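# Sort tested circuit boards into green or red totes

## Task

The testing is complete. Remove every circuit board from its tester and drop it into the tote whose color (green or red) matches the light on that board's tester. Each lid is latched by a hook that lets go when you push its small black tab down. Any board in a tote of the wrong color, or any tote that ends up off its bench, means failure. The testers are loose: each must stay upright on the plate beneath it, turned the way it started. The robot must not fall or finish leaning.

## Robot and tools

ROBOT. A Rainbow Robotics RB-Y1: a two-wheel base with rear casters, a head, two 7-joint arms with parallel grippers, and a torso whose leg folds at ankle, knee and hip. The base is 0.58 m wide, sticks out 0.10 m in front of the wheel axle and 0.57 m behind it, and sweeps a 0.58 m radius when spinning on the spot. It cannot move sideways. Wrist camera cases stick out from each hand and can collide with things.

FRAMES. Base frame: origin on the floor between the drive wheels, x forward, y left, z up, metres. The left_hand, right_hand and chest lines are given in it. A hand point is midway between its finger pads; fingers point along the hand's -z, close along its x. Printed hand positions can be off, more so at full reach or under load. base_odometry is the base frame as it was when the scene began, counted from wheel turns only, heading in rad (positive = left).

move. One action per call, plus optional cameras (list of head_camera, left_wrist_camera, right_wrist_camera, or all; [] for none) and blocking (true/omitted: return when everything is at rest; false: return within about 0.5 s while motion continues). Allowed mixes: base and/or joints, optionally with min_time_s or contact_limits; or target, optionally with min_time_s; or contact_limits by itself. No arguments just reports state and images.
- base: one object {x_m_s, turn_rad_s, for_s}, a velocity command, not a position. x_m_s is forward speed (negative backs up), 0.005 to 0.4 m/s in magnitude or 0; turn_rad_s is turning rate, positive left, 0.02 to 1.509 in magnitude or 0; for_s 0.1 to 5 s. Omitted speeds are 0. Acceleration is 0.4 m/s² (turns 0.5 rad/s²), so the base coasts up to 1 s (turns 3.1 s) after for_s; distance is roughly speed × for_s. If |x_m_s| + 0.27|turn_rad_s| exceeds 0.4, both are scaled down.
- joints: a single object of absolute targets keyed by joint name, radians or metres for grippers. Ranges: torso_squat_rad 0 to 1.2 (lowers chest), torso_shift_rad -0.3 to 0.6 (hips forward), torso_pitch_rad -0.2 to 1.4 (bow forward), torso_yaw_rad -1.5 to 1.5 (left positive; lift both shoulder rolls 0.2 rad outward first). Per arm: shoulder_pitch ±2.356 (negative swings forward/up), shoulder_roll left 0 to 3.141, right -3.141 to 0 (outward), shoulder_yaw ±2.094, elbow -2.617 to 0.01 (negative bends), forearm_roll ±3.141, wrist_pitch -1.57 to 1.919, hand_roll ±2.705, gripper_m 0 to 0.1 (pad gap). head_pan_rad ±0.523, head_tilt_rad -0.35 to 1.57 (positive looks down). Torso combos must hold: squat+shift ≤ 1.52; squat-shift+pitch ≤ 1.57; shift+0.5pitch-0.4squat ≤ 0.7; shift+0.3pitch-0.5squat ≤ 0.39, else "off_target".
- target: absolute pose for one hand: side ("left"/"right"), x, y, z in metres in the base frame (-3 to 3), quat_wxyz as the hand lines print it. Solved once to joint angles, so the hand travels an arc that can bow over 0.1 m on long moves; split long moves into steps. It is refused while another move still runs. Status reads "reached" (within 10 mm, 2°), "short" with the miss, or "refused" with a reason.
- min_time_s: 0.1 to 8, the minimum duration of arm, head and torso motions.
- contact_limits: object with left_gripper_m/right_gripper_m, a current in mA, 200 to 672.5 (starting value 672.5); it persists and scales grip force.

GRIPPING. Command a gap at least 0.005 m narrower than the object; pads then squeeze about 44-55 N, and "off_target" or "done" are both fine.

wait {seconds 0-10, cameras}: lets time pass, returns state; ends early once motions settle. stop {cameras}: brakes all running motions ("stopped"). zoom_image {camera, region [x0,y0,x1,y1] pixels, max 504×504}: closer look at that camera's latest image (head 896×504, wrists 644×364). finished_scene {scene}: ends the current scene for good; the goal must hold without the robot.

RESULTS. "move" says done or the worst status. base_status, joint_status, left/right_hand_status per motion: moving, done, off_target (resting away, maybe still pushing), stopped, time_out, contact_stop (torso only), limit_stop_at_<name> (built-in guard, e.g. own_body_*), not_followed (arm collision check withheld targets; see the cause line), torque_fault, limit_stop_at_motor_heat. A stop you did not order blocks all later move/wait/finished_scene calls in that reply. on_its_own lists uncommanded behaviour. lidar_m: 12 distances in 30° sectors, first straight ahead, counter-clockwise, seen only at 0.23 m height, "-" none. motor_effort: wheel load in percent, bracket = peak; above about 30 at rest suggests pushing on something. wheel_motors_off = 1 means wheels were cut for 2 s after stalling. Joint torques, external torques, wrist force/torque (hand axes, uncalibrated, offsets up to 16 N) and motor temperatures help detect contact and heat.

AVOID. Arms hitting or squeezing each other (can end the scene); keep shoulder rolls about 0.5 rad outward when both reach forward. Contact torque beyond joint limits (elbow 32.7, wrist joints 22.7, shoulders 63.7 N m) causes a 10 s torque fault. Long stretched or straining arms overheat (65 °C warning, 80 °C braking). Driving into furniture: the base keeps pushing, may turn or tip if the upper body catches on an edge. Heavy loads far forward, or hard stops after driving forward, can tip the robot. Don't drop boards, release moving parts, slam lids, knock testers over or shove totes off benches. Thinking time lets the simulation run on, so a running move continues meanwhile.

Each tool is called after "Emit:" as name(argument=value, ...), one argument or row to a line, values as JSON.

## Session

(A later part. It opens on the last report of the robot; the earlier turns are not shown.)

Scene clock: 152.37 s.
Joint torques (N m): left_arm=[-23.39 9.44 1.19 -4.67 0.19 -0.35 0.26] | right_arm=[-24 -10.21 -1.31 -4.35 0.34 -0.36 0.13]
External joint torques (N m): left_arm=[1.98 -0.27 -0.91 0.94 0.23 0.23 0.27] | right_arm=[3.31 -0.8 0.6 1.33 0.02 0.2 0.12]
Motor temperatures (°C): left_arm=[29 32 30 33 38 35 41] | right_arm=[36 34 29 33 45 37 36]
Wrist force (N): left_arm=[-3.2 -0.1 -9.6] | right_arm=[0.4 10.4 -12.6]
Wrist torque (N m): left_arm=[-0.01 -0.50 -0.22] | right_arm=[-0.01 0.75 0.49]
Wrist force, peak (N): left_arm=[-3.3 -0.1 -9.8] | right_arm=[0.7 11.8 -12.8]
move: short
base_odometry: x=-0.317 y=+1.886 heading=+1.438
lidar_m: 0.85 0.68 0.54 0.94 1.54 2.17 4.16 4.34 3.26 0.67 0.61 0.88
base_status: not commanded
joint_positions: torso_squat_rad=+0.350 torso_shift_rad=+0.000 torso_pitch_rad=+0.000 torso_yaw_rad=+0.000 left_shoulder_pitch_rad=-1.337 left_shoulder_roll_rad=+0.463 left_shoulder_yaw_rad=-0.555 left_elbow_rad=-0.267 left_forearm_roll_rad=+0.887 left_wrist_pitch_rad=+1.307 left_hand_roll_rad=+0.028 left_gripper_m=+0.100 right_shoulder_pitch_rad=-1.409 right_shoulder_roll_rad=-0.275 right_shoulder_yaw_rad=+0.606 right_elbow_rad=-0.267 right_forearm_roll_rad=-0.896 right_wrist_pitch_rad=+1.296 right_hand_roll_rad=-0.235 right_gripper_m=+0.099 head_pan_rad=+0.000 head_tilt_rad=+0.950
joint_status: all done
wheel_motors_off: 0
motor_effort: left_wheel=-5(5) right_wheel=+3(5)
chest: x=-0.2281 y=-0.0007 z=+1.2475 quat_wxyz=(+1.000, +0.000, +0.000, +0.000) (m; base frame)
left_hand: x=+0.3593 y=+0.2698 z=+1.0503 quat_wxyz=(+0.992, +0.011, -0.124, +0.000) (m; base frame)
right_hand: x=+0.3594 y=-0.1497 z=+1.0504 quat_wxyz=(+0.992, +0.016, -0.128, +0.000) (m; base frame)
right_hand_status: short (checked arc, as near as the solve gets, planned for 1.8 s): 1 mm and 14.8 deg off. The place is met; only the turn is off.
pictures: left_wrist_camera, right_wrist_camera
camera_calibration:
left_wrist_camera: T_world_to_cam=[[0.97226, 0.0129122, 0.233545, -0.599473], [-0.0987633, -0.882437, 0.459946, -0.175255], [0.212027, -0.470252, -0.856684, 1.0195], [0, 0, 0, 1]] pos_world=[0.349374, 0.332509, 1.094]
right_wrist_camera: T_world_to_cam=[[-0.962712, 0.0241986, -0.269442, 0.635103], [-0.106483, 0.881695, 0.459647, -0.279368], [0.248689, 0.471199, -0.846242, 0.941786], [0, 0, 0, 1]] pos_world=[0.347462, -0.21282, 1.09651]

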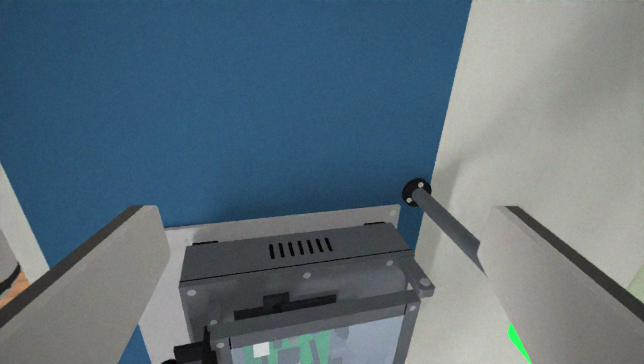

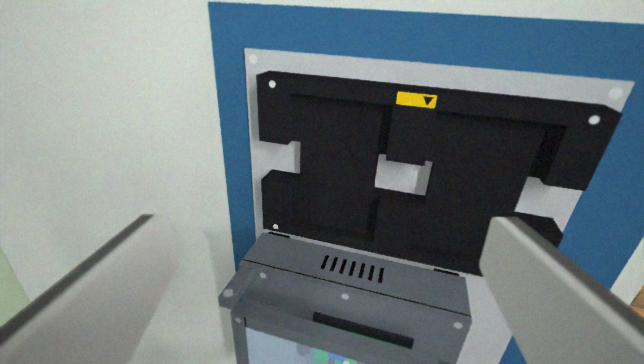

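Emit:
move(
  target={"side":"left","x":0.15,"y":0.35,"z":1.2,"quat_wxyz":[0.985,0,-0.174,0]},
  cameras=[],
)

Emit:
move(
  target={"side":"right","x":0.15,"y":-0.35,"z":1.2,"quat_wxyz":[0.985,0,-0.174,0]},
  cameras=[],
)

Emit:
move(
  base={"x_m_s":0.1,"for_s":0.7},
  joints={"torso_pitch_rad":0.4},
  cameras=["head_camera"],
)

Scene clock: 171.50 s.
Joint torques (N m): left_arm=[-11.1 7.42 9.72 2.73 -0.29 -0.72 -0.09] | right_arm=[-23.93 -9.54 -1.27 -4.69 0.18 -0.42 0.06]
External joint torques (N m): left_arm=[0.88 -0.09 -0.39 -0.26 0.07 -0.11 -0.07] | right_arm=[3.38 -0.13 0.64 0.98 -0.14 0.14 0.04]
Motor temperatures (°C): left_arm=[30 32 30 34 38 35 41] | right_arm=[36 34 28 33 45 37 36]
Wrist force (N): left_arm=[-4.0 0.0 -9.3] | right_arm=[0.2 10.6 -12.6]
Wrist torque (N m): left_arm=[-0.03 -0.53 -0.22] | right_arm=[-0.04 0.70 0.51]
Wrist force, peak (N): left_arm=[-5.5 0.7 -10.0] | right_arm=[0.1 11.1 -13.0]
move: done
base_odometry: x=-0.317 y=+1.886 heading=+1.438
lidar_m: 0.85 0.68 0.53 0.94 1.55 2.18 4.17 4.34 3.25 0.67 0.61 0.88
base_status: not commanded
joint_positions: torso_squat_rad=+0.350 torso_shift_rad=+0.000 torso_pitch_rad=+0.000 torso_yaw_rad=+0.000 left_shoulder_pitch_rad=-1.306 left_shoulder_roll_rad=+1.760 left_shoulder_yaw_rad=-1.139 left_elbow_rad=-2.007 left_forearm_roll_rad=+1.689 left_wrist_pitch_rad=+1.259 left_hand_roll_rad=+0.645 left_gripper_m=+0.100 right_shoulder_pitch_rad=-1.409 right_shoulder_roll_rad=-0.275 right_shoulder_yaw_rad=+0.606 right_elbow_rad=-0.267 right_forearm_roll_rad=-0.896 right_wrist_pitch_rad=+1.296 right_hand_roll_rad=-0.235 right_gripper_m=+0.099 head_pan_rad=+0.000 head_tilt_rad=+0.950
joint_status: all done
wheel_motors_off: 0
motor_effort: left_wheel=-3(6) right_wheel=+3(5)
chest: x=-0.2281 y=-0.0007 z=+1.2475 quat_wxyz=(+1.000, +0.000, +0.000, +0.000) (m; base frame)
left_hand: x=+0.1500 y=+0.3499 z=+1.2002 quat_wxyz=(+0.985, -0.001, -0.174, -0.001) (m; base frame)
left_hand_status: reached (checked arc, planned for 2.1 s): 0 mm and 0.1 deg off.
right_hand: x=+0.3594 y=-0.1498 z=+1.0505 quat_wxyz=(+0.992, +0.016, -0.128, +0.000) (m; base frame)
pictures: none
No camera images: "cameras" was empty.

Scene clock: 173.93 s.
Joint torques (N m): left_arm=[-11.12 7.15 9.71 2.89 -0.19 -0.64 -0.09] | right_arm=[-11.11 -6.98 -10.05 2.84 0.47 -0.81 0]
External joint torques (N m): left_arm=[0.86 -0.36 -0.4 -0.1 0.16 -0.04 -0.07] | right_arm=[1.63 0.72 0.54 -0.27 -0.18 -0.23 -0.02]
Motor temperatures (°C): left_arm=[30 32 30 34 38 35 41] | right_arm=[36 34 28 33 45 37 36]
Wrist force (N): left_arm=[-4.0 0.1 -9.6] | right_arm=[0.1 10.9 -12.3]
Wrist torque (N m): left_arm=[-0.05 -0.53 -0.20] | right_arm=[-0.07 0.72 0.50]
Wrist force, peak (N): left_arm=[-4.0 0.0 -9.8] | right_arm=[-0.1 11.2 -13.4]
move: done
base_odometry: x=-0.317 y=+1.886 heading=+1.438
lidar_m: 0.85 0.68 0.53 0.95 1.54 2.17 4.16 4.34 3.25 0.66 0.60 0.89
base_status: not commanded
joint_positions: torso_squat_rad=+0.350 torso_shift_rad=+0.000 torso_pitch_rad=+0.000 torso_yaw_rad=+0.000 left_shoulder_pitch_rad=-1.306 left_shoulder_roll_rad=+1.761 left_shoulder_yaw_rad=-1.139 left_elbow_rad=-2.007 left_forearm_roll_rad=+1.689 left_wrist_pitch_rad=+1.259 left_hand_roll_rad=+0.645 left_gripper_m=+0.100 right_shoulder_pitch_rad=-1.344 right_shoulder_roll_rad=-1.760 right_shoulder_yaw_rad=+1.175 right_elbow_rad=-2.010 right_forearm_roll_rad=-1.689 right_wrist_pitch_rad=+1.258 right_hand_roll_rad=-0.652 right_gripper_m=+0.099 head_pan_rad=+0.000 head_tilt_rad=+0.950
joint_status: all done
wheel_motors_off: 0
motor_effort: left_wheel=-4(4) right_wheel=+4(5)
chest: x=-0.2281 y=-0.0007 z=+1.2475 quat_wxyz=(+1.000, +0.000, +0.000, +0.000) (m; base frame)
left_hand: x=+0.1500 y=+0.3498 z=+1.2002 quat_wxyz=(+0.985, -0.001, -0.174, -0.001) (m; base frame)
right_hand: x=+0.1501 y=-0.3500 z=+1.2002 quat_wxyz=(+0.985, +0.000, -0.174, +0.000) (m; base frame)
right_hand_status: reached (checked arc, planned for 2.1 s): 0 mm and 0.0 deg off.
pictures: none
No camera images: "cameras" was empty.

Scene clock: 176.10 s.
Joint torques (N m): left_arm=[-10.06 10.9 8.99 1.09 0.26 -0.07 0] | right_arm=[-9.77 -11.99 -9.08 1.32 0.1 -0.03 -0.04]
External joint torques (N m): left_arm=[0.74 -0.97 -0.35 0.01 0.18 -0.08 -0.01] | right_arm=[1.74 0.76 0.71 0.08 -0.08 -0.09 -0.04]
Motor temperatures (°C): left_arm=[30 32 30 33 38 35 41] | right_arm=[36 34 28 33 45 37 36]
Wrist force (N): left_arm=[-1.6 -0.1 -9.7] | right_arm=[2.4 10.7 -13.0]
Wrist torque (N m): left_arm=[-0.02 -0.40 -0.20] | right_arm=[-0.03 0.83 0.50]
Wrist force, peak (N): left_arm=[-2.2 0.0 -10.1] | right_arm=[2.4 11.2 -13.4]
move: done
base_odometry: x=-0.308 y=+1.955 heading=+1.438
lidar_m: 0.78 0.68 0.51 0.63 1.54 2.17 4.23 4.35 3.26 0.62 0.60 0.81
base_status: done (sent for 0.7 of 0.7 s)
joint_positions: torso_squat_rad=+0.350 torso_shift_rad=+0.000 torso_pitch_rad=+0.400 torso_yaw_rad=+0.000 left_shoulder_pitch_rad=-1.306 left_shoulder_roll_rad=+1.761 left_shoulder_yaw_rad=-1.139 left_elbow_rad=-2.007 left_forearm_roll_rad=+1.689 left_wrist_pitch_rad=+1.259 left_hand_roll_rad=+0.645 left_gripper_m=+0.100 right_shoulder_pitch_rad=-1.344 right_shoulder_roll_rad=-1.760 right_shoulder_yaw_rad=+1.175 right_elbow_rad=-2.010 right_forearm_roll_rad=-1.689 right_wrist_pitch_rad=+1.258 right_hand_roll_rad=-0.652 right_gripper_m=+0.099 head_pan_rad=+0.000 head_tilt_rad=+0.950
joint_status: all done
wheel_motors_off: 0
motor_effort: left_wheel=-5(22) right_wheel=+2(28)
chest: x=-0.1075 y=-0.0007 z=+1.2231 quat_wxyz=(+0.980, +0.000, +0.199, +0.000) (m; base frame)
left_hand: x=+0.2222 y=+0.3500 z=+1.0323 quat_wxyz=(+1.000, -0.001, +0.025, +0.000) (m; base frame)
right_hand: x=+0.2225 y=-0.3499 z=+1.0322 quat_wxyz=(+1.000, +0.000, +0.025, +0.000) (m; base frame)
pictures: head_camera
camera_calibration:
head_camera: T_world_to_cam=[[0.0440794, -0.998743, 0.0238497, -0.0354553], [-0.965262, -0.0487316, -0.256697, 0.408922], [0.257537, -0.0117062, -0.966198, 1.29285], [0, 0, 0, 1]] pos_world=[0.0633245, -0.000349074, 1.35496]

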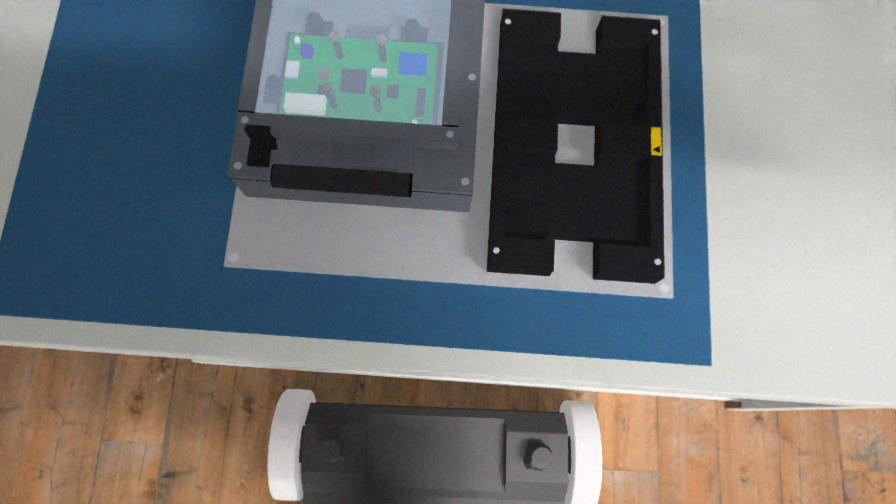

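Emit:
move(
  target={"side":"left","x":0.25,"y":0.17,"z":1.03,"quat_wxyz":[0.976,-0.216,0,0]},
  cameras=[],
)

Emit:
move(
  joints={"left_gripper_m":0.0,"head_tilt_rad":0.7},
  cameras=["head_camera","left_wrist_camera"],
)

Emit:
zoom_image(
  camera="left_wrist_camera",
  region=[140, 80, 540, 360],
)

Scene clock: 204.73 s.
Joint torques (N m): left_arm=[-13.06 9.39 10.46 -0.23 0.57 -0.42 -0.01] | right_arm=[-10.06 -11.9 -9.36 1.25 0.05 0.01 -0.01]
External joint torques (N m): left_arm=[0.57 -0.52 0.38 0.2 0.08 0.24 -0.01] | right_arm=[1.45 0.85 0.43 0.02 -0.13 -0.05 -0.01]
Motor temperatures (°C): left_arm=[29 32 30 33 38 35 41] | right_arm=[36 34 29 33 45 37 36]
Wrist force (N): left_arm=[-1.7 2.7 -9.2] | right_arm=[2.3 10.9 -13.0]
Wrist torque (N m): left_arm=[-0.19 -0.41 -0.19] | right_arm=[-0.08 0.85 0.51]
Wrist force, peak (N): left_arm=[-2.0 2.5 -10.2] | right_arm=[2.6 11.3 -12.8]
move: done
base_odometry: x=-0.308 y=+1.955 heading=+1.438
lidar_m: 0.78 0.68 0.50 0.63 1.54 2.16 4.24 4.35 3.26 0.61 0.61 0.81
base_status: not commanded
joint_positions: torso_squat_rad=+0.350 torso_shift_rad=+0.000 torso_pitch_rad=+0.400 torso_yaw_rad=+0.000 left_shoulder_pitch_rad=-1.347 left_shoulder_roll_rad=+1.486 left_shoulder_yaw_rad=-1.106 left_elbow_rad=-2.025 left_forearm_roll_rad=+1.807 left_wrist_pitch_rad=+0.990 left_hand_roll_rad=+0.816 left_gripper_m=+0.100 right_shoulder_pitch_rad=-1.344 right_shoulder_roll_rad=-1.760 right_shoulder_yaw_rad=+1.175 right_elbow_rad=-2.010 right_forearm_roll_rad=-1.689 right_wrist_pitch_rad=+1.258 right_hand_roll_rad=-0.652 right_gripper_m=+0.099 head_pan_rad=+0.000 head_tilt_rad=+0.950
joint_status: all done
wheel_motors_off: 0
motor_effort: left_wheel=-5(6) right_wheel=+3(5)
chest: x=-0.1075 y=-0.0007 z=+1.2231 quat_wxyz=(+0.980, +0.000, +0.199, +0.000) (m; base frame)
left_hand: x=+0.2499 y=+0.1700 z=+1.0302 quat_wxyz=(+0.976, -0.217, +0.000, +0.000) (m; base frame)
left_hand_status: reached (checked arc, planned for 0.6 s): 0 mm and 0.1 deg off.
right_hand: x=+0.2224 y=-0.3499 z=+1.0323 quat_wxyz=(+1.000, +0.000, +0.025, +0.000) (m; base frame)
pictures: none
No camera images: "cameras" was empty.

Scene clock: 206.43 s.
Joint torques (N m): left_arm=[-13.15 9.4 10.44 -0.14 0.53 -0.46 0.01] | right_arm=[-10.37 -11.97 -9.11 1.21 0.03 -0.06 -0.05]
External joint torques (N m): left_arm=[0.48 -0.51 0.36 0.29 0.04 0.21 0.02] | right_arm=[1.15 0.78 0.68 -0.02 -0.15 -0.12 -0.05]
Motor temperatures (°C): left_arm=[29 32 30 33 38 35 41] | right_arm=[36 34 29 33 45 37 36]
Wrist force (N): left_arm=[-1.5 2.6 -8.9] | right_arm=[2.5 10.7 -12.9]
Wrist torque (N m): left_arm=[-0.16 -0.38 -0.21] | right_arm=[-0.04 0.84 0.53]
Wrist force, peak (N): left_arm=[-1.6 2.5 -9.4] | right_arm=[2.2 11.0 -13.2]
move: done
base_odometry: x=-0.308 y=+1.955 heading=+1.438
lidar_m: 0.78 0.68 0.51 0.64 1.54 2.16 4.24 4.34 3.25 0.61 0.61 0.82
base_status: not commanded
joint_positions: torso_squat_rad=+0.350 torso_shift_rad=+0.000 torso_pitch_rad=+0.400 torso_yaw_rad=+0.000 left_shoulder_pitch_rad=-1.347 left_shoulder_roll_rad=+1.486 left_shoulder_yaw_rad=-1.106 left_elbow_rad=-2.025 left_forearm_roll_rad=+1.807 left_wrist_pitch_rad=+0.990 left_hand_roll_rad=+0.816 left_gripper_m=+0.000 right_shoulder_pitch_rad=-1.344 right_shoulder_roll_rad=-1.760 right_shoulder_yaw_rad=+1.175 right_elbow_rad=-2.010 right_forearm_roll_rad=-1.689 right_wrist_pitch_rad=+1.258 right_hand_roll_rad=-0.652 right_gripper_m=+0.099 head_pan_rad=+0.000 head_tilt_rad=+0.700
joint_status: all done
wheel_motors_off: 0
motor_effort: left_wheel=-4(6) right_wheel=+4(5)
chest: x=-0.1075 y=-0.0007 z=+1.2231 quat_wxyz=(+0.980, +0.000, +0.199, +0.000) (m; base frame)
left_hand: x=+0.2499 y=+0.1700 z=+1.0302 quat_wxyz=(+0.976, -0.217, +0.000, +0.000) (m; base frame)
right_hand: x=+0.2224 y=-0.3499 z=+1.0323 quat_wxyz=(+1.000, +0.000, +0.025, +0.000) (m; base frame)
pictures: head_camera, left_wrist_camera
camera_calibration:
head_camera: T_world_to_cam=[[0.0365744, -0.998751, 0.0340295, -0.0497628], [-0.871761, -0.0485348, -0.487521, 0.732646], [0.488564, -0.0118348, -0.872448, 1.16389], [0, 0, 0, 1]] pos_world=[0.071877, -0.000367405, 1.37431]
left_wrist_camera: T_world_to_cam=[[0.999814, 0.00854334, -0.0173021, -0.234826], [0.0190348, -0.583812, 0.811665, -0.707397], [-0.00316687, -0.811844, -0.583866, 0.809342], [0, 0, 0, 1]] pos_world=[0.250811, 0.246078, 1.04265]

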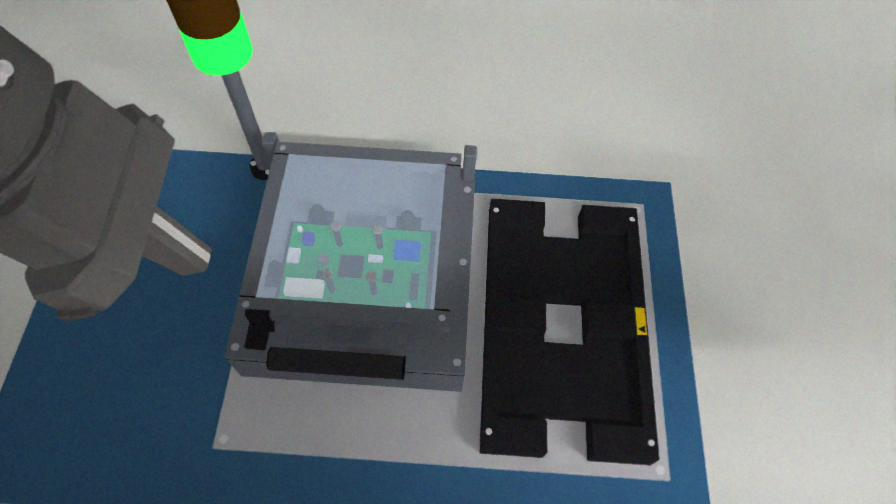

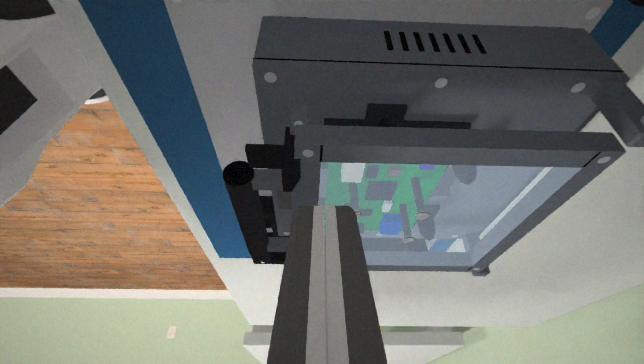

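Scaled by 1.260 from the camera's 644x364 image, which has a finer 920x520 frame.

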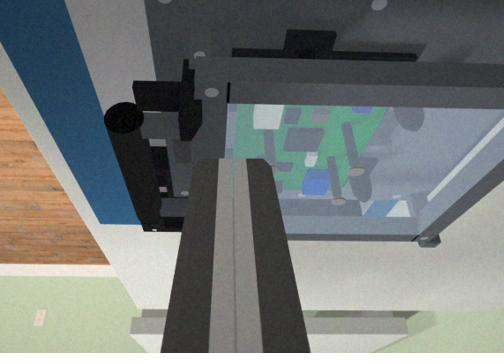

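Emit:
zoom_image(
  camera="left_wrist_camera",
  region=[220, 100, 360, 220],
)

Emit:
zoom_image(
  camera="head_camera",
  region=[210, 270, 430, 410],
)

Scaled by 3.600 from the camera's 644x364 image, which has a finer 920x520 frame.

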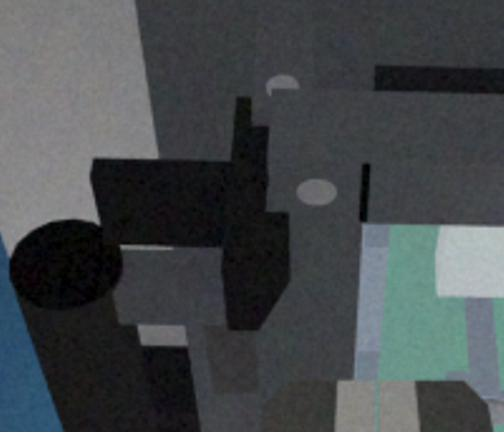

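Scaled by 2.291 from the camera's 896x504 image, which has a finer 1280x720 frame.

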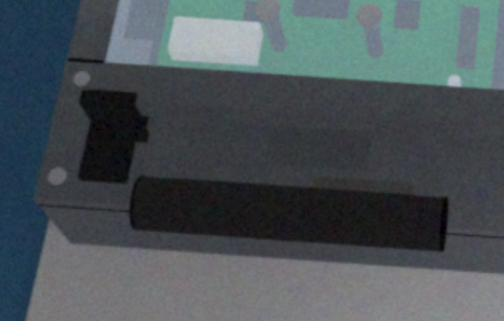

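Emit:
move(
  joints={"right_gripper_m":0.0},
  cameras=[],
)

Emit:
move(
  target={"side":"right","x":0.12,"y":0.045,"z":0.95,"quat_wxyz":[0.924,0,-0.383,0]},
  cameras=[],
)

Emit:
move(
  target={"side":"left","x":0.215,"y":0.143,"z":1.005,"quat_wxyz":[0.976,-0.216,0,0]},
)

Emit:
zoom_image(
  camera="left_wrist_camera",
  region=[220, 60, 440, 240],
)

Emit:
zoom_image(
  camera="head_camera",
  region=[110, 200, 460, 504],
)

Scene clock: 264.07 s.
Joint torques (N m): left_arm=[-12.94 9.59 10.62 -0.11 0.48 -0.49 0.04] | right_arm=[-10.07 -11.9 -9.18 1.21 0.02 -0.11 -0.02]
External joint torques (N m): left_arm=[0.69 -0.32 0.54 0.32 -0.01 0.18 0.04] | right_arm=[1.45 0.85 0.6 -0.03 -0.15 -0.17 -0.02]
Motor temperatures (°C): left_arm=[29 32 30 33 38 35 41] | right_arm=[35 34 29 33 45 37 36]
Wrist force (N): left_arm=[-1.7 2.6 -8.9] | right_arm=[2.4 10.7 -12.8]
Wrist torque (N m): left_arm=[-0.18 -0.39 -0.21] | right_arm=[-0.04 0.85 0.52]
Wrist force, peak (N): left_arm=[-1.4 3.0 -9.2] | right_arm=[2.7 10.9 -13.3]
move: done
base_odometry: x=-0.308 y=+1.955 heading=+1.438
lidar_m: 0.78 0.68 0.51 0.64 1.54 2.17 4.24 4.35 3.25 0.61 0.60 0.81
base_status: not commanded
joint_positions: torso_squat_rad=+0.350 torso_shift_rad=+0.000 torso_pitch_rad=+0.400 torso_yaw_rad=+0.000 left_shoulder_pitch_rad=-1.347 left_shoulder_roll_rad=+1.486 left_shoulder_yaw_rad=-1.106 left_elbow_rad=-2.025 left_forearm_roll_rad=+1.807 left_wrist_pitch_rad=+0.990 left_hand_roll_rad=+0.816 left_gripper_m=+0.000 right_shoulder_pitch_rad=-1.344 right_shoulder_roll_rad=-1.760 right_shoulder_yaw_rad=+1.175 right_elbow_rad=-2.010 right_forearm_roll_rad=-1.689 right_wrist_pitch_rad=+1.258 right_hand_roll_rad=-0.652 right_gripper_m=+0.000 head_pan_rad=+0.000 head_tilt_rad=+0.700
joint_status: all done
wheel_motors_off: 0
motor_effort: left_wheel=-4(5) right_wheel=+2(5)
chest: x=-0.1075 y=-0.0007 z=+1.2231 quat_wxyz=(+0.980, +0.000, +0.199, +0.000) (m; base frame)
left_hand: x=+0.2499 y=+0.1700 z=+1.0302 quat_wxyz=(+0.976, -0.217, +0.000, +0.000) (m; base frame)
right_hand: x=+0.2224 y=-0.3499 z=+1.0323 quat_wxyz=(+1.000, +0.000, +0.025, +0.000) (m; base frame)
pictures: none
No camera images: "cameras" was empty.

Scene clock: 264.37 s.
Joint torques (N m): left_arm=[-13.04 9.64 10.71 -0.1 0.49 -0.38 -0.06] | right_arm=[-9.96 -11.86 -9.42 1.26 0.04 -0.04 -0.08]
External joint torques (N m): left_arm=[0.59 -0.27 0.63 0.33 0 0.29 -0.05] | right_arm=[1.55 0.88 0.37 0.03 -0.14 -0.1 -0.08]
Motor temperatures (°C): left_arm=[29 32 30 33 38 35 41] | right_arm=[35 34 29 33 45 37 36]
Wrist force (N): left_arm=[-1.9 2.4 -9.2] | right_arm=[2.5 10.7 -12.5]
Wrist torque (N m): left_arm=[-0.14 -0.42 -0.21] | right_arm=[-0.05 0.84 0.52]
Wrist force, peak (N): left_arm=[-1.6 2.6 -9.2] | right_arm=[2.6 10.9 -13.1]
move: refused
base_odometry: x=-0.308 y=+1.955 heading=+1.438
lidar_m: 0.78 0.68 0.51 0.63 1.54 2.17 4.24 4.35 3.26 0.62 0.60 0.81
base_status: not commanded
joint_positions: torso_squat_rad=+0.350 torso_shift_rad=+0.000 torso_pitch_rad=+0.400 torso_yaw_rad=+0.000 left_shoulder_pitch_rad=-1.347 left_shoulder_roll_rad=+1.486 left_shoulder_yaw_rad=-1.106 left_elbow_rad=-2.025 left_forearm_roll_rad=+1.807 left_wrist_pitch_rad=+0.990 left_hand_roll_rad=+0.816 left_gripper_m=+0.000 right_shoulder_pitch_rad=-1.344 right_shoulder_roll_rad=-1.760 right_shoulder_yaw_rad=+1.175 right_elbow_rad=-2.010 right_forearm_roll_rad=-1.689 right_wrist_pitch_rad=+1.258 right_hand_roll_rad=-0.652 right_gripper_m=+0.000 head_pan_rad=+0.000 head_tilt_rad=+0.700
joint_status: not commanded
wheel_motors_off: 0
motor_effort: left_wheel=-5(5) right_wheel=+4(5)
chest: x=-0.1075 y=-0.0007 z=+1.2231 quat_wxyz=(+0.980, +0.000, +0.199, +0.000) (m; base frame)
left_hand: x=+0.2499 y=+0.1700 z=+1.0302 quat_wxyz=(+0.976, -0.217, +0.000, +0.000) (m; base frame)
right_hand: x=+0.2224 y=-0.3499 z=+1.0323 quat_wxyz=(+1.000, +0.000, +0.025, +0.000) (m; base frame)
right_hand_status: refused: the posture found for that pose touches the torso. Nothing moved. The solve starts from where the arm stands: from another posture it may find a clear one.
pictures: none
No camera images: "cameras" was empty.

not run: a stop that you did not command came earlier in this reply.

Scaled by 2.291 from the camera's 644x364 image, which has a finer 920x520 frame.

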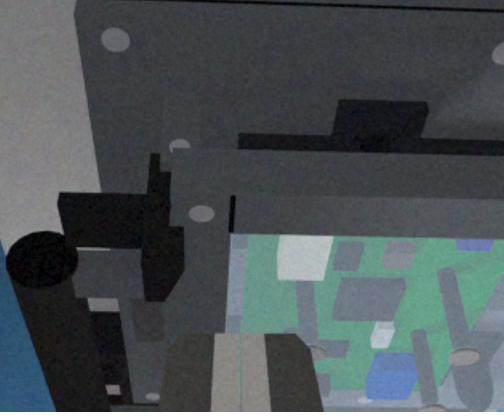

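Scaled by 1.440 from the camera's 896x504 image, which has a finer 1280x720 frame.

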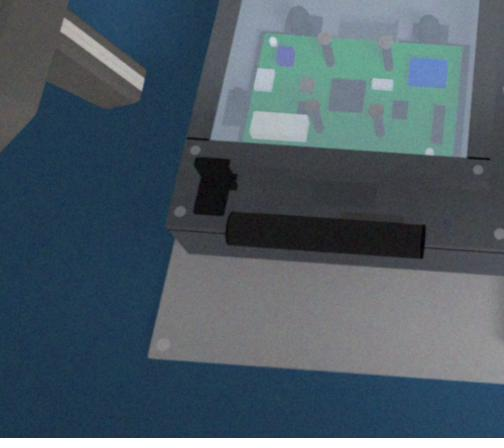

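Emit:
move(
  base={"x_m_s":-0.2,"for_s":0.6},
  cameras=[],
)

Emit:
move(
  target={"side":"right","x":0.28,"y":-0.12,"z":1.0,"quat_wxyz":[0.924,0,-0.383,0]},
  cameras=[],
)

Emit:
move(
  target={"side":"right","x":0.24,"y":0.045,"z":0.95,"quat_wxyz":[0.924,0,-0.383,0]},
  cameras=["head_camera","right_wrist_camera"],
)

Emit:
move(
  target={"side":"left","x":0.335,"y":0.143,"z":1.005,"quat_wxyz":[0.976,-0.216,0,0]},
  cameras=["head_camera","left_wrist_camera"],
)

Emit:
zoom_image(
  camera="left_wrist_camera",
  region=[220, 60, 440, 240],
)

Scene clock: 274.63 s.
Joint torques (N m): left_arm=[-13.03 9.47 10.29 -0.15 0.54 -0.54 0.01] | right_arm=[-10.16 -12.09 -9.14 1.28 0.07 -0.08 -0.01]
External joint torques (N m): left_arm=[0.6 -0.43 0.21 0.27 0.05 0.12 0.01] | right_arm=[1.35 0.65 0.65 0.04 -0.11 -0.14 0]
Motor temperatures (°C): left_arm=[29 32 30 33 38 35 41] | right_arm=[35 34 29 33 45 37 36]
Wrist force (N): left_arm=[-1.3 2.7 -8.9] | right_arm=[2.4 10.8 -12.5]
Wrist torque (N m): left_arm=[-0.18 -0.35 -0.21] | right_arm=[-0.07 0.83 0.52]
Wrist force, peak (N): left_arm=[-1.7 2.6 -9.4] | right_arm=[2.6 11.0 -13.1]
move: done
base_odometry: x=-0.324 y=+1.836 heading=+1.438
lidar_m: 0.90 0.68 0.56 1.11 1.54 2.18 4.11 4.32 3.25 1.02 0.61 0.89
base_status: done (sent for 0.6 of 0.6 s)
joint_positions: torso_squat_rad=+0.350 torso_shift_rad=+0.000 torso_pitch_rad=+0.400 torso_yaw_rad=+0.000 left_shoulder_pitch_rad=-1.347 left_shoulder_roll_rad=+1.486 left_shoulder_yaw_rad=-1.106 left_elbow_rad=-2.025 left_forearm_roll_rad=+1.807 left_wrist_pitch_rad=+0.990 left_hand_roll_rad=+0.816 left_gripper_m=+0.000 right_shoulder_pitch_rad=-1.344 right_shoulder_roll_rad=-1.760 right_shoulder_yaw_rad=+1.175 right_elbow_rad=-2.010 right_forearm_roll_rad=-1.689 right_wrist_pitch_rad=+1.258 right_hand_roll_rad=-0.652 right_gripper_m=+0.000 head_pan_rad=+0.000 head_tilt_rad=+0.700
joint_status: not commanded
wheel_motors_off: 0
motor_effort: left_wheel=+6(23) right_wheel=-4(21)
chest: x=-0.1076 y=-0.0007 z=+1.2231 quat_wxyz=(+0.980, +0.000, +0.199, +0.000) (m; base frame)
left_hand: x=+0.2499 y=+0.1700 z=+1.0302 quat_wxyz=(+0.976, -0.217, +0.000, +0.000) (m; base frame)
right_hand: x=+0.2224 y=-0.3499 z=+1.0323 quat_wxyz=(+1.000, +0.000, +0.025, +0.000) (m; base frame)
pictures: none
No camera images: "cameras" was empty.

Scene clock: 276.20 s.
Joint torques (N m): left_arm=[-13 9.29 10.69 -0.23 0.59 -0.52 0.03] | right_arm=[-12.62 -6.75 -7.66 -3.53 0.88 0.39 0.44]
External joint torques (N m): left_arm=[0.63 -0.61 0.61 0.2 0.1 0.14 0.04] | right_arm=[2.25 -0.05 1.02 0.61 -0.68 0.08 0.4]
Motor temperatures (°C): left_arm=[29 32 30 33 38 35 41] | right_arm=[35 34 29 33 45 37 36]
Wrist force (N): left_arm=[-1.8 2.5 -9.2] | right_arm=[-2.3 10.8 -11.2]
Wrist torque (N m): left_arm=[-0.15 -0.40 -0.19] | right_arm=[-0.08 0.58 0.49]
Wrist force, peak (N): left_arm=[-1.7 2.8 -9.3] | right_arm=[0.8 12.4 -13.2]
move: done
base_odometry: x=-0.324 y=+1.836 heading=+1.439
lidar_m: 0.90 0.69 0.56 1.12 1.54 2.18 4.11 4.31 3.26 1.02 0.62 0.90
base_status: not commanded
joint_positions: torso_squat_rad=+0.350 torso_shift_rad=+0.000 torso_pitch_rad=+0.400 torso_yaw_rad=+0.000 left_shoulder_pitch_rad=-1.347 left_shoulder_roll_rad=+1.486 left_shoulder_yaw_rad=-1.106 left_elbow_rad=-2.025 left_forearm_roll_rad=+1.807 left_wrist_pitch_rad=+0.990 left_hand_roll_rad=+0.816 left_gripper_m=+0.000 right_shoulder_pitch_rad=-1.328 right_shoulder_roll_rad=-1.003 right_shoulder_yaw_rad=+1.373 right_elbow_rad=-2.382 right_forearm_roll_rad=-0.259 right_wrist_pitch_rad=+1.623 right_hand_roll_rad=-1.781 right_gripper_m=+0.000 head_pan_rad=+0.000 head_tilt_rad=+0.700
joint_status: all done
wheel_motors_off: 0
motor_effort: left_wheel=+7(8) right_wheel=-5(7)
chest: x=-0.1076 y=-0.0007 z=+1.2231 quat_wxyz=(+0.980, +0.000, +0.199, +0.000) (m; base frame)
left_hand: x=+0.2499 y=+0.1701 z=+1.0302 quat_wxyz=(+0.976, -0.217, +0.000, +0.000) (m; base frame)
right_hand: x=+0.2800 y=-0.1197 z=+1.0004 quat_wxyz=(+0.924, +0.001, -0.383, +0.000) (m; base frame)
right_hand_status: reached (checked arc, planned for 1.3 s): 1 mm and 0.1 deg off.
pictures: none
No camera images: "cameras" was empty.

Scene clock: 277.53 s.
Joint torques (N m): left_arm=[-12.87 9.42 10.4 -0.1 0.56 -0.54 -0.02] | right_arm=[-15.07 0.19 -7.95 -3.74 1.32 0.44 -0.09]
External joint torques (N m): left_arm=[0.76 -0.48 0.32 0.33 0.07 0.13 -0.01] | right_arm=[0.71 0.15 0.67 1.26 -0.17 0.03 -0.14]
Motor temperatures (°C): left_arm=[29 32 30 33 38 35 41] | right_arm=[35 34 29 33 45 37 36]
Wrist force (N): left_arm=[-1.7 2.6 -8.9] | right_arm=[-2.0 10.7 -11.5]
Wrist torque (N m): left_arm=[-0.18 -0.40 -0.21] | right_arm=[-0.06 0.64 0.48]
Wrist force, peak (N): left_arm=[-1.6 2.7 -9.3] | right_arm=[-2.4 11.3 -11.4]
move: done
base_odometry: x=-0.324 y=+1.836 heading=+1.439
lidar_m: 0.91 0.68 0.56 1.12 1.54 2.18 4.12 4.30 3.25 1.02 0.62 0.90
base_status: not commanded
joint_positions: torso_squat_rad=+0.350 torso_shift_rad=+0.000 torso_pitch_rad=+0.400 torso_yaw_rad=+0.000 left_shoulder_pitch_rad=-1.347 left_shoulder_roll_rad=+1.486 left_shoulder_yaw_rad=-1.106 left_elbow_rad=-2.025 left_forearm_roll_rad=+1.807 left_wrist_pitch_rad=+0.990 left_hand_roll_rad=+0.816 left_gripper_m=+0.000 right_shoulder_pitch_rad=-1.372 right_shoulder_roll_rad=-0.320 right_shoulder_yaw_rad=+1.464 right_elbow_rad=-1.914 right_forearm_roll_rad=-0.180 right_wrist_pitch_rad=+1.826 right_hand_roll_rad=-1.856 right_gripper_m=+0.000 head_pan_rad=+0.000 head_tilt_rad=+0.700
joint_status: all done
wheel_motors_off: 0
motor_effort: left_wheel=+8(8) right_wheel=-5(7)
chest: x=-0.1076 y=-0.0007 z=+1.2231 quat_wxyz=(+0.980, +0.000, +0.199, +0.000) (m; base frame)
left_hand: x=+0.2499 y=+0.1700 z=+1.0302 quat_wxyz=(+0.976, -0.217, +0.000, +0.000) (m; base frame)
right_hand: x=+0.2399 y=+0.0451 z=+0.9501 quat_wxyz=(+0.924, +0.000, -0.383, +0.000) (m; base frame)
right_hand_status: reached (checked arc, planned for 1.0 s): 0 mm and 0.0 deg off.
pictures: head_camera, right_wrist_camera
camera_calibration:
head_camera: T_world_to_cam=[[0.0366143, -0.998751, 0.0339992, -0.0497266], [-0.871708, -0.0485561, -0.487614, 0.732725], [0.488655, -0.0117838, -0.872397, 1.16387], [0, 0, 0, 1]] pos_world=[0.0718118, -0.000371443, 1.37433]
right_wrist_camera: T_world_to_cam=[[-0.694536, 0.0204574, -0.719168, 0.851479], [-0.306789, 0.89574, 0.321761, -0.239281], [0.65077, 0.444107, -0.615847, 0.480657], [0, 0, 0, 1]] pos_world=[0.205177, -0.0165485, 0.985359]

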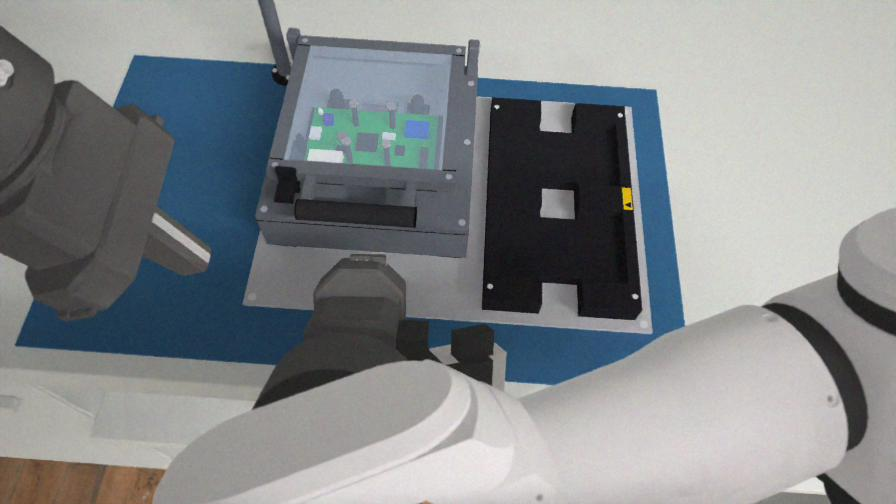

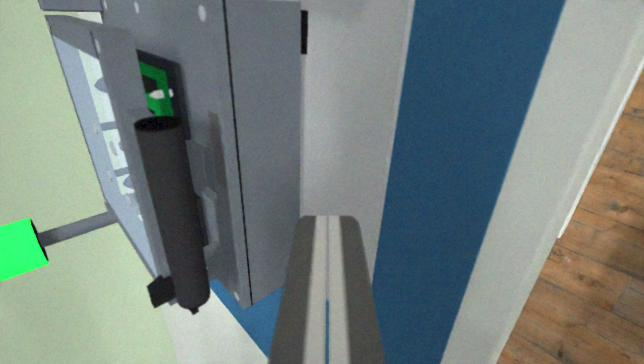

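Scene clock: 278.70 s.
Joint torques (N m): left_arm=[-17.56 8.87 10.1 -0.01 0.72 -0.36 0.09] | right_arm=[-15.18 -0.15 -7.88 -4.13 1.27 0.52 -0.14]
External joint torques (N m): left_arm=[0.78 -0.9 -0.59 0.9 0.13 0.22 0.09] | right_arm=[0.6 -0.19 0.73 0.87 -0.23 0.11 -0.18]
Motor temperatures (°C): left_arm=[29 32 30 33 38 35 41] | right_arm=[35 34 29 33 45 37 36]
Wrist force (N): left_arm=[-1.4 2.9 -9.1] | right_arm=[-2.2 10.5 -11.3]
Wrist torque (N m): left_arm=[-0.17 -0.38 -0.21] | right_arm=[-0.04 0.61 0.47]
Wrist force, peak (N): left_arm=[-1.6 2.9 -10.3] | right_arm=[-2.3 10.8 -11.5]
move: done
base_odometry: x=-0.324 y=+1.836 heading=+1.439
lidar_m: 0.90 0.68 0.56 1.12 1.55 2.18 4.11 4.31 3.25 1.02 0.61 0.91
base_status: not commanded
joint_positions: torso_squat_rad=+0.350 torso_shift_rad=+0.000 torso_pitch_rad=+0.400 torso_yaw_rad=+0.000 left_shoulder_pitch_rad=-1.437 left_shoulder_roll_rad=+1.172 left_shoulder_yaw_rad=-1.119 left_elbow_rad=-1.577 left_forearm_roll_rad=+1.798 left_wrist_pitch_rad=+1.102 left_hand_roll_rad=+0.678 left_gripper_m=+0.000 right_shoulder_pitch_rad=-1.372 right_shoulder_roll_rad=-0.320 right_shoulder_yaw_rad=+1.464 right_elbow_rad=-1.914 right_forearm_roll_rad=-0.180 right_wrist_pitch_rad=+1.826 right_hand_roll_rad=-1.856 right_gripper_m=+0.000 head_pan_rad=+0.000 head_tilt_rad=+0.700
joint_status: all done
wheel_motors_off: 0
motor_effort: left_wheel=+7(9) right_wheel=-6(8)
chest: x=-0.1076 y=-0.0008 z=+1.2231 quat_wxyz=(+0.980, +0.000, +0.199, +0.000) (m; base frame)
left_hand: x=+0.3347 y=+0.1428 z=+1.0052 quat_wxyz=(+0.976, -0.216, -0.001, +0.000) (m; base frame)
left_hand_status: reached (checked arc, planned for 0.8 s): 0 mm and 0.1 deg off.
right_hand: x=+0.2400 y=+0.0450 z=+0.9501 quat_wxyz=(+0.924, +0.000, -0.383, +0.000) (m; base frame)
pictures: head_camera, left_wrist_camera
camera_calibration:
head_camera: T_world_to_cam=[[0.0365736, -0.998754, 0.0339485, -0.0497046], [-0.871743, -0.048495, -0.487558, 0.732681], [0.488597, -0.0117626, -0.87243, 1.16388], [0, 0, 0, 1]] pos_world=[0.0718601, -0.000421097, 1.37431]
left_wrist_camera: T_world_to_cam=[[0.999828, 0.0100038, -0.0156404, -0.321686], [0.0185376, -0.584544, 0.811151, -0.70384], [-0.00102791, -0.811301, -0.584628, 0.7729], [0, 0, 0, 1]] pos_world=[0.335472, 0.218847, 1.01775]

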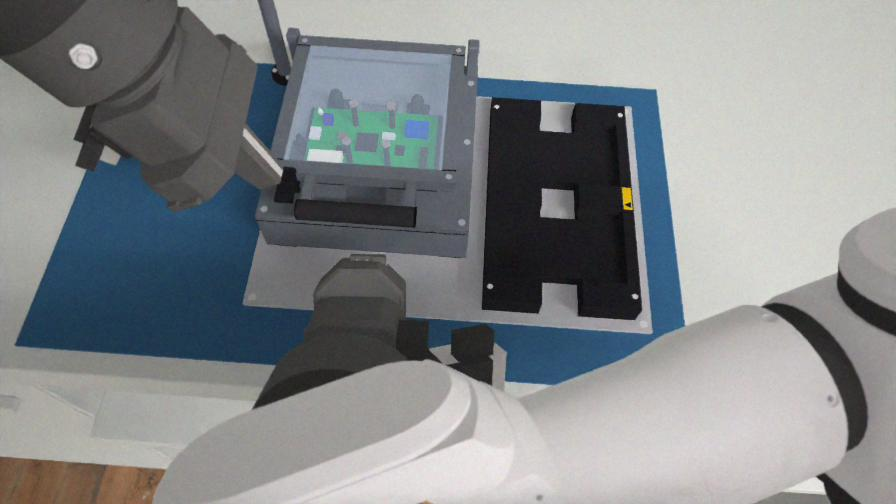

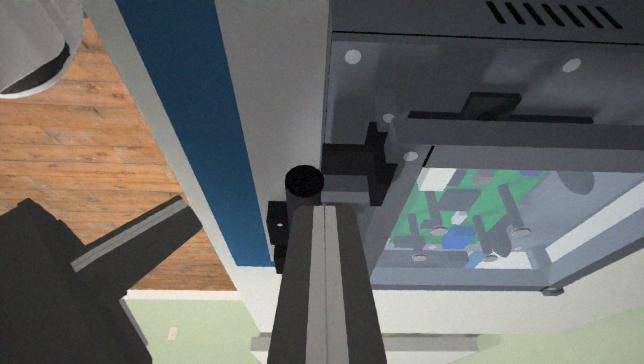

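Scaled by 2.291 from the camera's 644x364 image, which has a finer 920x520 frame.

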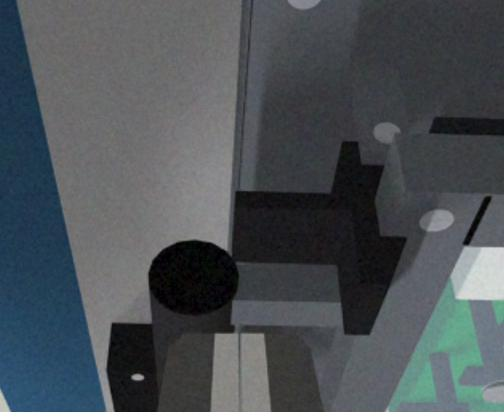

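Emit:
move(
  target={"side":"right","x":0.285,"y":0.045,"z":0.91,"quat_wxyz":[0.924,0,-0.383,0]},
  cameras=["right_wrist_camera"],
)

Emit:
move(
  target={"side":"left","x":0.347,"y":0.156,"z":0.995,"quat_wxyz":[0.976,-0.216,0,0]},
  cameras=["head_camera","left_wrist_camera"],
)

Emit:
zoom_image(
  camera="left_wrist_camera",
  region=[220, 60, 440, 240],
)

Emit:
zoom_image(
  camera="head_camera",
  region=[200, 100, 500, 340],
)

Scene clock: 301.37 s.
Joint torques (N m): left_arm=[-17.65 8.91 10.03 -0.18 0.79 -0.39 -0.02] | right_arm=[-14.81 0.19 -7.94 -3.81 1.35 0.5 0.32]
External joint torques (N m): left_arm=[0.7 -0.85 -0.67 0.74 0.21 0.2 -0.02] | right_arm=[2.37 0.62 0.71 0.91 -0.2 0.13 0.28]
Motor temperatures (°C): left_arm=[29 32 30 33 38 35 41] | right_arm=[35 34 29 33 45 37 36]
Wrist force (N): left_arm=[-1.2 2.8 -8.9] | right_arm=[-2.6 10.6 -11.1]
Wrist torque (N m): left_arm=[-0.18 -0.36 -0.22] | right_arm=[-0.04 0.56 0.49]
Wrist force, peak (N): left_arm=[-1.6 2.5 -9.5] | right_arm=[-3.3 10.6 -11.8]
move: done
base_odometry: x=-0.324 y=+1.836 heading=+1.439
lidar_m: 0.90 0.69 0.56 1.12 1.55 2.18 4.11 4.31 3.26 1.02 0.61 0.90
base_status: not commanded
joint_positions: torso_squat_rad=+0.350 torso_shift_rad=+0.000 torso_pitch_rad=+0.400 torso_yaw_rad=+0.000 left_shoulder_pitch_rad=-1.437 left_shoulder_roll_rad=+1.172 left_shoulder_yaw_rad=-1.119 left_elbow_rad=-1.577 left_forearm_roll_rad=+1.798 left_wrist_pitch_rad=+1.102 left_hand_roll_rad=+0.678 left_gripper_m=+0.000 right_shoulder_pitch_rad=-1.358 right_shoulder_roll_rad=-0.327 right_shoulder_yaw_rad=+1.476 right_elbow_rad=-1.689 right_forearm_roll_rad=-0.159 right_wrist_pitch_rad=+1.596 right_hand_roll_rad=-1.823 right_gripper_m=+0.000 head_pan_rad=+0.000 head_tilt_rad=+0.700
joint_status: all done
wheel_motors_off: 0
motor_effort: left_wheel=+7(9) right_wheel=-6(8)
chest: x=-0.1076 y=-0.0008 z=+1.2231 quat_wxyz=(+0.980, +0.000, +0.199, +0.000) (m; base frame)
left_hand: x=+0.3347 y=+0.1428 z=+1.0052 quat_wxyz=(+0.976, -0.216, -0.001, +0.000) (m; base frame)
right_hand: x=+0.2851 y=+0.0451 z=+0.9102 quat_wxyz=(+0.924, +0.000, -0.383, +0.000) (m; base frame)
right_hand_status: reached (checked arc, planned for 0.5 s): 0 mm and 0.0 deg off.
pictures: right_wrist_camera
camera_calibration:
right_wrist_camera: T_world_to_cam=[[-0.694262, 0.0204594, -0.719432, 0.854324], [-0.306825, 0.895798, 0.321565, -0.212398], [0.651045, 0.44399, -0.615641, 0.426445], [0, 0, 0, 1]] pos_world=[0.25032, -0.0165503, 0.945465]

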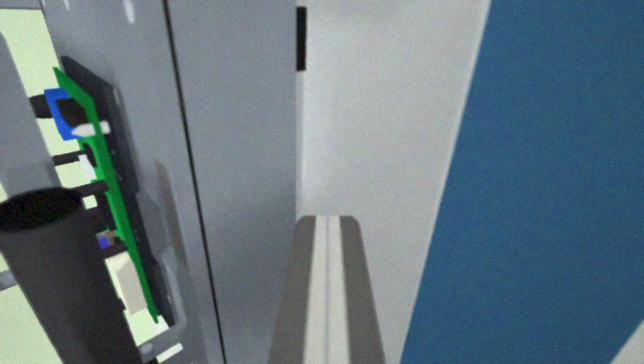

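Scene clock: 302.10 s.
Joint torques (N m): left_arm=[-17.79 8.51 10.56 -0.64 0.9 -0.39 0.25] | right_arm=[-15.16 0.17 -8.05 -3.93 1.32 0.56 0.15]
External joint torques (N m): left_arm=[0.97 -1.65 0.04 0.29 0.27 0.14 0.26] | right_arm=[2.02 0.61 0.6 0.79 -0.23 0.19 0.11]
Motor temperatures (°C): left_arm=[29 32 30 33 38 35 41] | right_arm=[35 34 29 33 45 37 36]
Wrist force (N): left_arm=[-1.7 2.6 -9.2] | right_arm=[-2.5 10.8 -11.2]
Wrist torque (N m): left_arm=[-0.14 -0.42 -0.24] | right_arm=[-0.08 0.57 0.48]
Wrist force, peak (N): left_arm=[-2.0 3.3 -9.6] | right_arm=[-2.3 11.0 -11.3]
move: done
base_odometry: x=-0.324 y=+1.836 heading=+1.439
lidar_m: 0.90 0.69 0.56 1.12 1.56 2.18 4.11 4.31 3.25 1.02 0.62 0.90
base_status: not commanded
joint_positions: torso_squat_rad=+0.350 torso_shift_rad=+0.000 torso_pitch_rad=+0.400 torso_yaw_rad=+0.000 left_shoulder_pitch_rad=-1.425 left_shoulder_roll_rad=+1.149 left_shoulder_yaw_rad=-1.118 left_elbow_rad=-1.481 left_forearm_roll_rad=+1.820 left_wrist_pitch_rad=+1.115 left_hand_roll_rad=+0.590 left_gripper_m=+0.000 right_shoulder_pitch_rad=-1.358 right_shoulder_roll_rad=-0.327 right_shoulder_yaw_rad=+1.476 right_elbow_rad=-1.689 right_forearm_roll_rad=-0.159 right_wrist_pitch_rad=+1.596 right_hand_roll_rad=-1.823 right_gripper_m=+0.000 head_pan_rad=+0.000 head_tilt_rad=+0.700
joint_status: all done
wheel_motors_off: 0
motor_effort: left_wheel=+6(8) right_wheel=-6(8)
chest: x=-0.1076 y=-0.0007 z=+1.2231 quat_wxyz=(+0.980, +0.000, +0.199, +0.000) (m; base frame)
left_hand: x=+0.3470 y=+0.1561 z=+0.9951 quat_wxyz=(+0.976, -0.216, +0.000, +0.000) (m; base frame)
left_hand_status: reached (checked arc, planned for 0.4 s): 0 mm and 0.0 deg off.
right_hand: x=+0.2851 y=+0.0451 z=+0.9102 quat_wxyz=(+0.924, +0.000, -0.383, +0.000) (m; base frame)
pictures: head_camera, left_wrist_camera
camera_calibration:
head_camera: T_world_to_cam=[[0.0365949, -0.998752, 0.0339849, -0.0497237], [-0.871735, -0.0485316, -0.487569, 0.732682], [0.48861, -0.0117833, -0.872423, 1.16388], [0, 0, 0, 1]] pos_world=[0.0718396, -0.000389071, 1.37432]
left_wrist_camera: T_world_to_cam=[[0.99981, 0.00908811, -0.0172301, -0.332594], [0.0192908, -0.584888, 0.810884, -0.688029], [-0.00270825, -0.811063, -0.584953, 0.778687], [0, 0, 0, 1]] pos_world=[0.347913, 0.232167, 1.00768]

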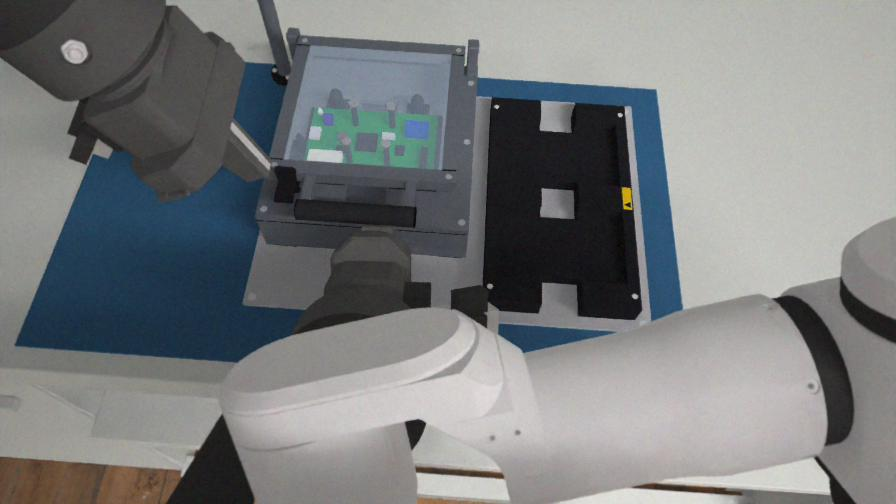

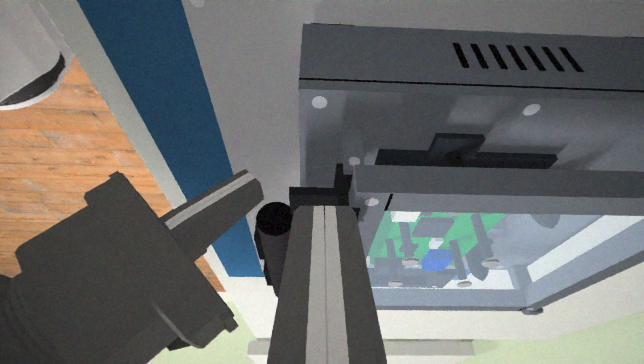

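Scaled by 2.291 from the camera's 644x364 image, which has a finer 920x520 frame.

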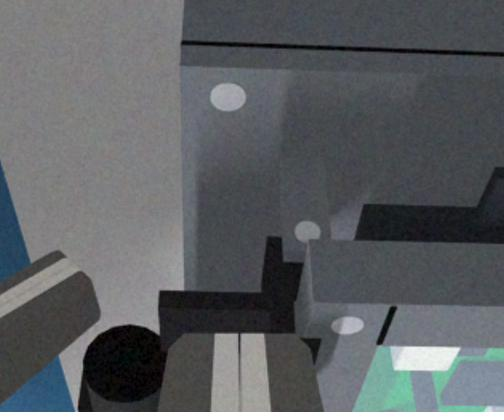

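Scaled by 1.680 from the camera's 896x504 image, which has a finer 1280x720 frame.

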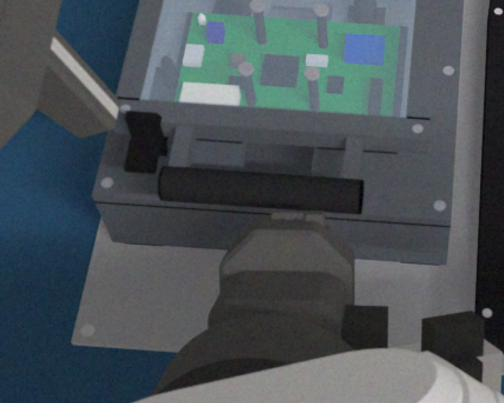

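Emit:
move(
  target={"side":"left","x":0.341,"y":0.152,"z":0.985,"quat_wxyz":[0.976,-0.216,0,0]},
  cameras=["head_camera","left_wrist_camera"],
)

Emit:
zoom_image(
  camera="left_wrist_camera",
  region=[220, 60, 440, 240],
)

Emit:
zoom_image(
  camera="head_camera",
  region=[200, 120, 400, 260],
)

Scene clock: 318.60 s.
Joint torques (N m): left_arm=[-17.64 9.23 10.26 -1.09 0.83 -0.72 0.26] | right_arm=[-15.02 0.3 -8.02 -3.99 1.43 0.42 0.28]
External joint torques (N m): left_arm=[0.92 -0.86 -0.25 -0.04 0.21 -0.18 0.27] | right_arm=[2.17 0.74 0.63 0.72 -0.13 0.05 0.24]
Motor temperatures (°C): left_arm=[30 32 30 33 38 35 41] | right_arm=[36 34 29 33 45 37 36]
Wrist force (N): left_arm=[-1.9 2.6 -9.2] | right_arm=[-2.3 10.8 -11.0]
Wrist torque (N m): left_arm=[-0.15 -0.45 -0.22] | right_arm=[-0.07 0.57 0.49]
Wrist force, peak (N): left_arm=[-1.9 3.3 -10.1] | right_arm=[-2.6 11.2 -11.2]
move: done
base_odometry: x=-0.324 y=+1.836 heading=+1.439
lidar_m: 0.90 0.69 0.57 1.12 1.54 2.18 4.12 4.32 3.25 1.01 0.62 0.89
base_status: not commanded
joint_positions: torso_squat_rad=+0.350 torso_shift_rad=+0.000 torso_pitch_rad=+0.400 torso_yaw_rad=+0.000 left_shoulder_pitch_rad=-1.407 left_shoulder_roll_rad=+1.145 left_shoulder_yaw_rad=-1.128 left_elbow_rad=-1.505 left_forearm_roll_rad=+1.803 left_wrist_pitch_rad=+1.087 left_hand_roll_rad=+0.606 left_gripper_m=+0.000 right_shoulder_pitch_rad=-1.358 right_shoulder_roll_rad=-0.327 right_shoulder_yaw_rad=+1.476 right_elbow_rad=-1.689 right_forearm_roll_rad=-0.159 right_wrist_pitch_rad=+1.596 right_hand_roll_rad=-1.823 right_gripper_m=+0.000 head_pan_rad=+0.000 head_tilt_rad=+0.700
joint_status: all done
wheel_motors_off: 0
motor_effort: left_wheel=+7(8) right_wheel=-6(8)
chest: x=-0.1076 y=-0.0007 z=+1.2231 quat_wxyz=(+0.980, +0.000, +0.199, +0.000) (m; base frame)
left_hand: x=+0.3408 y=+0.1520 z=+0.9854 quat_wxyz=(+0.976, -0.217, +0.000, +0.000) (m; base frame)
left_hand_status: reached (checked arc, planned for 0.2 s): 0 mm and 0.1 deg off.
right_hand: x=+0.2851 y=+0.0451 z=+0.9102 quat_wxyz=(+0.924, +0.000, -0.383, +0.000) (m; base frame)
pictures: head_camera, left_wrist_camera
camera_calibration:
head_camera: T_world_to_cam=[[0.0365868, -0.998753, 0.0339821, -0.0497242], [-0.871732, -0.0485233, -0.487574, 0.732688], [0.488615, -0.0117845, -0.87242, 1.16388], [0, 0, 0, 1]] pos_world=[0.0718372, -0.000394002, 1.37432]
left_wrist_camera: T_world_to_cam=[[0.999796, 0.00809327, -0.0184855, -0.325122], [0.0197313, -0.584086, 0.811452, -0.683272], [-0.00422979, -0.811652, -0.584126, 0.769442], [0, 0, 0, 1]] pos_world=[0.341792, 0.228061, 0.997884]

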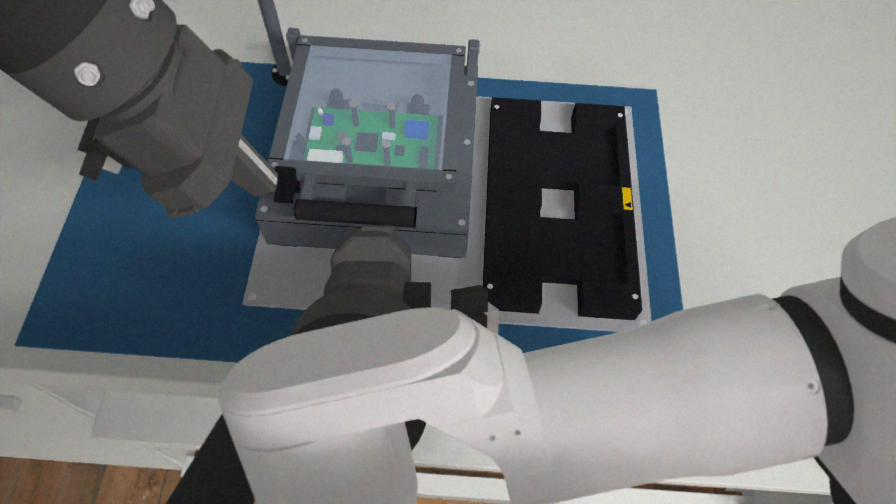

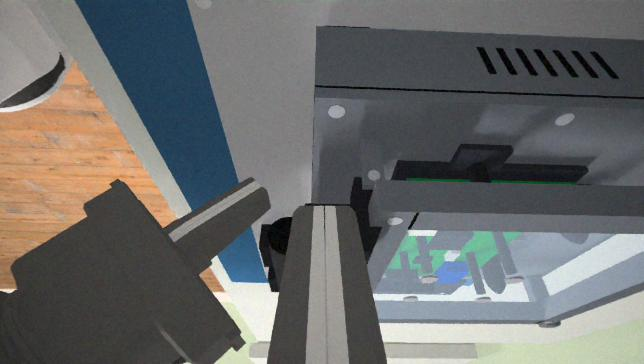

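Scaled by 2.291 from the camera's 644x364 image, which has a finer 920x520 frame.

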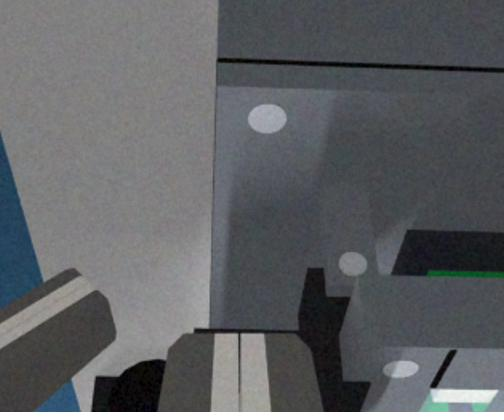

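Scaled by 2.520 from the camera's 896x504 image, which has a finer 1280x720 frame.

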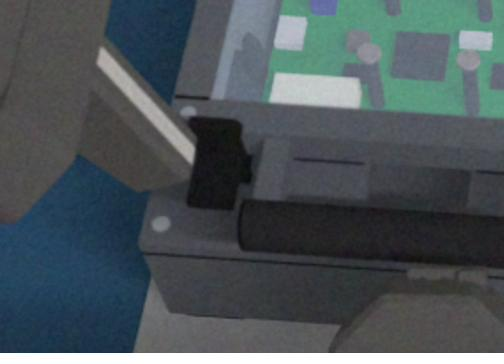

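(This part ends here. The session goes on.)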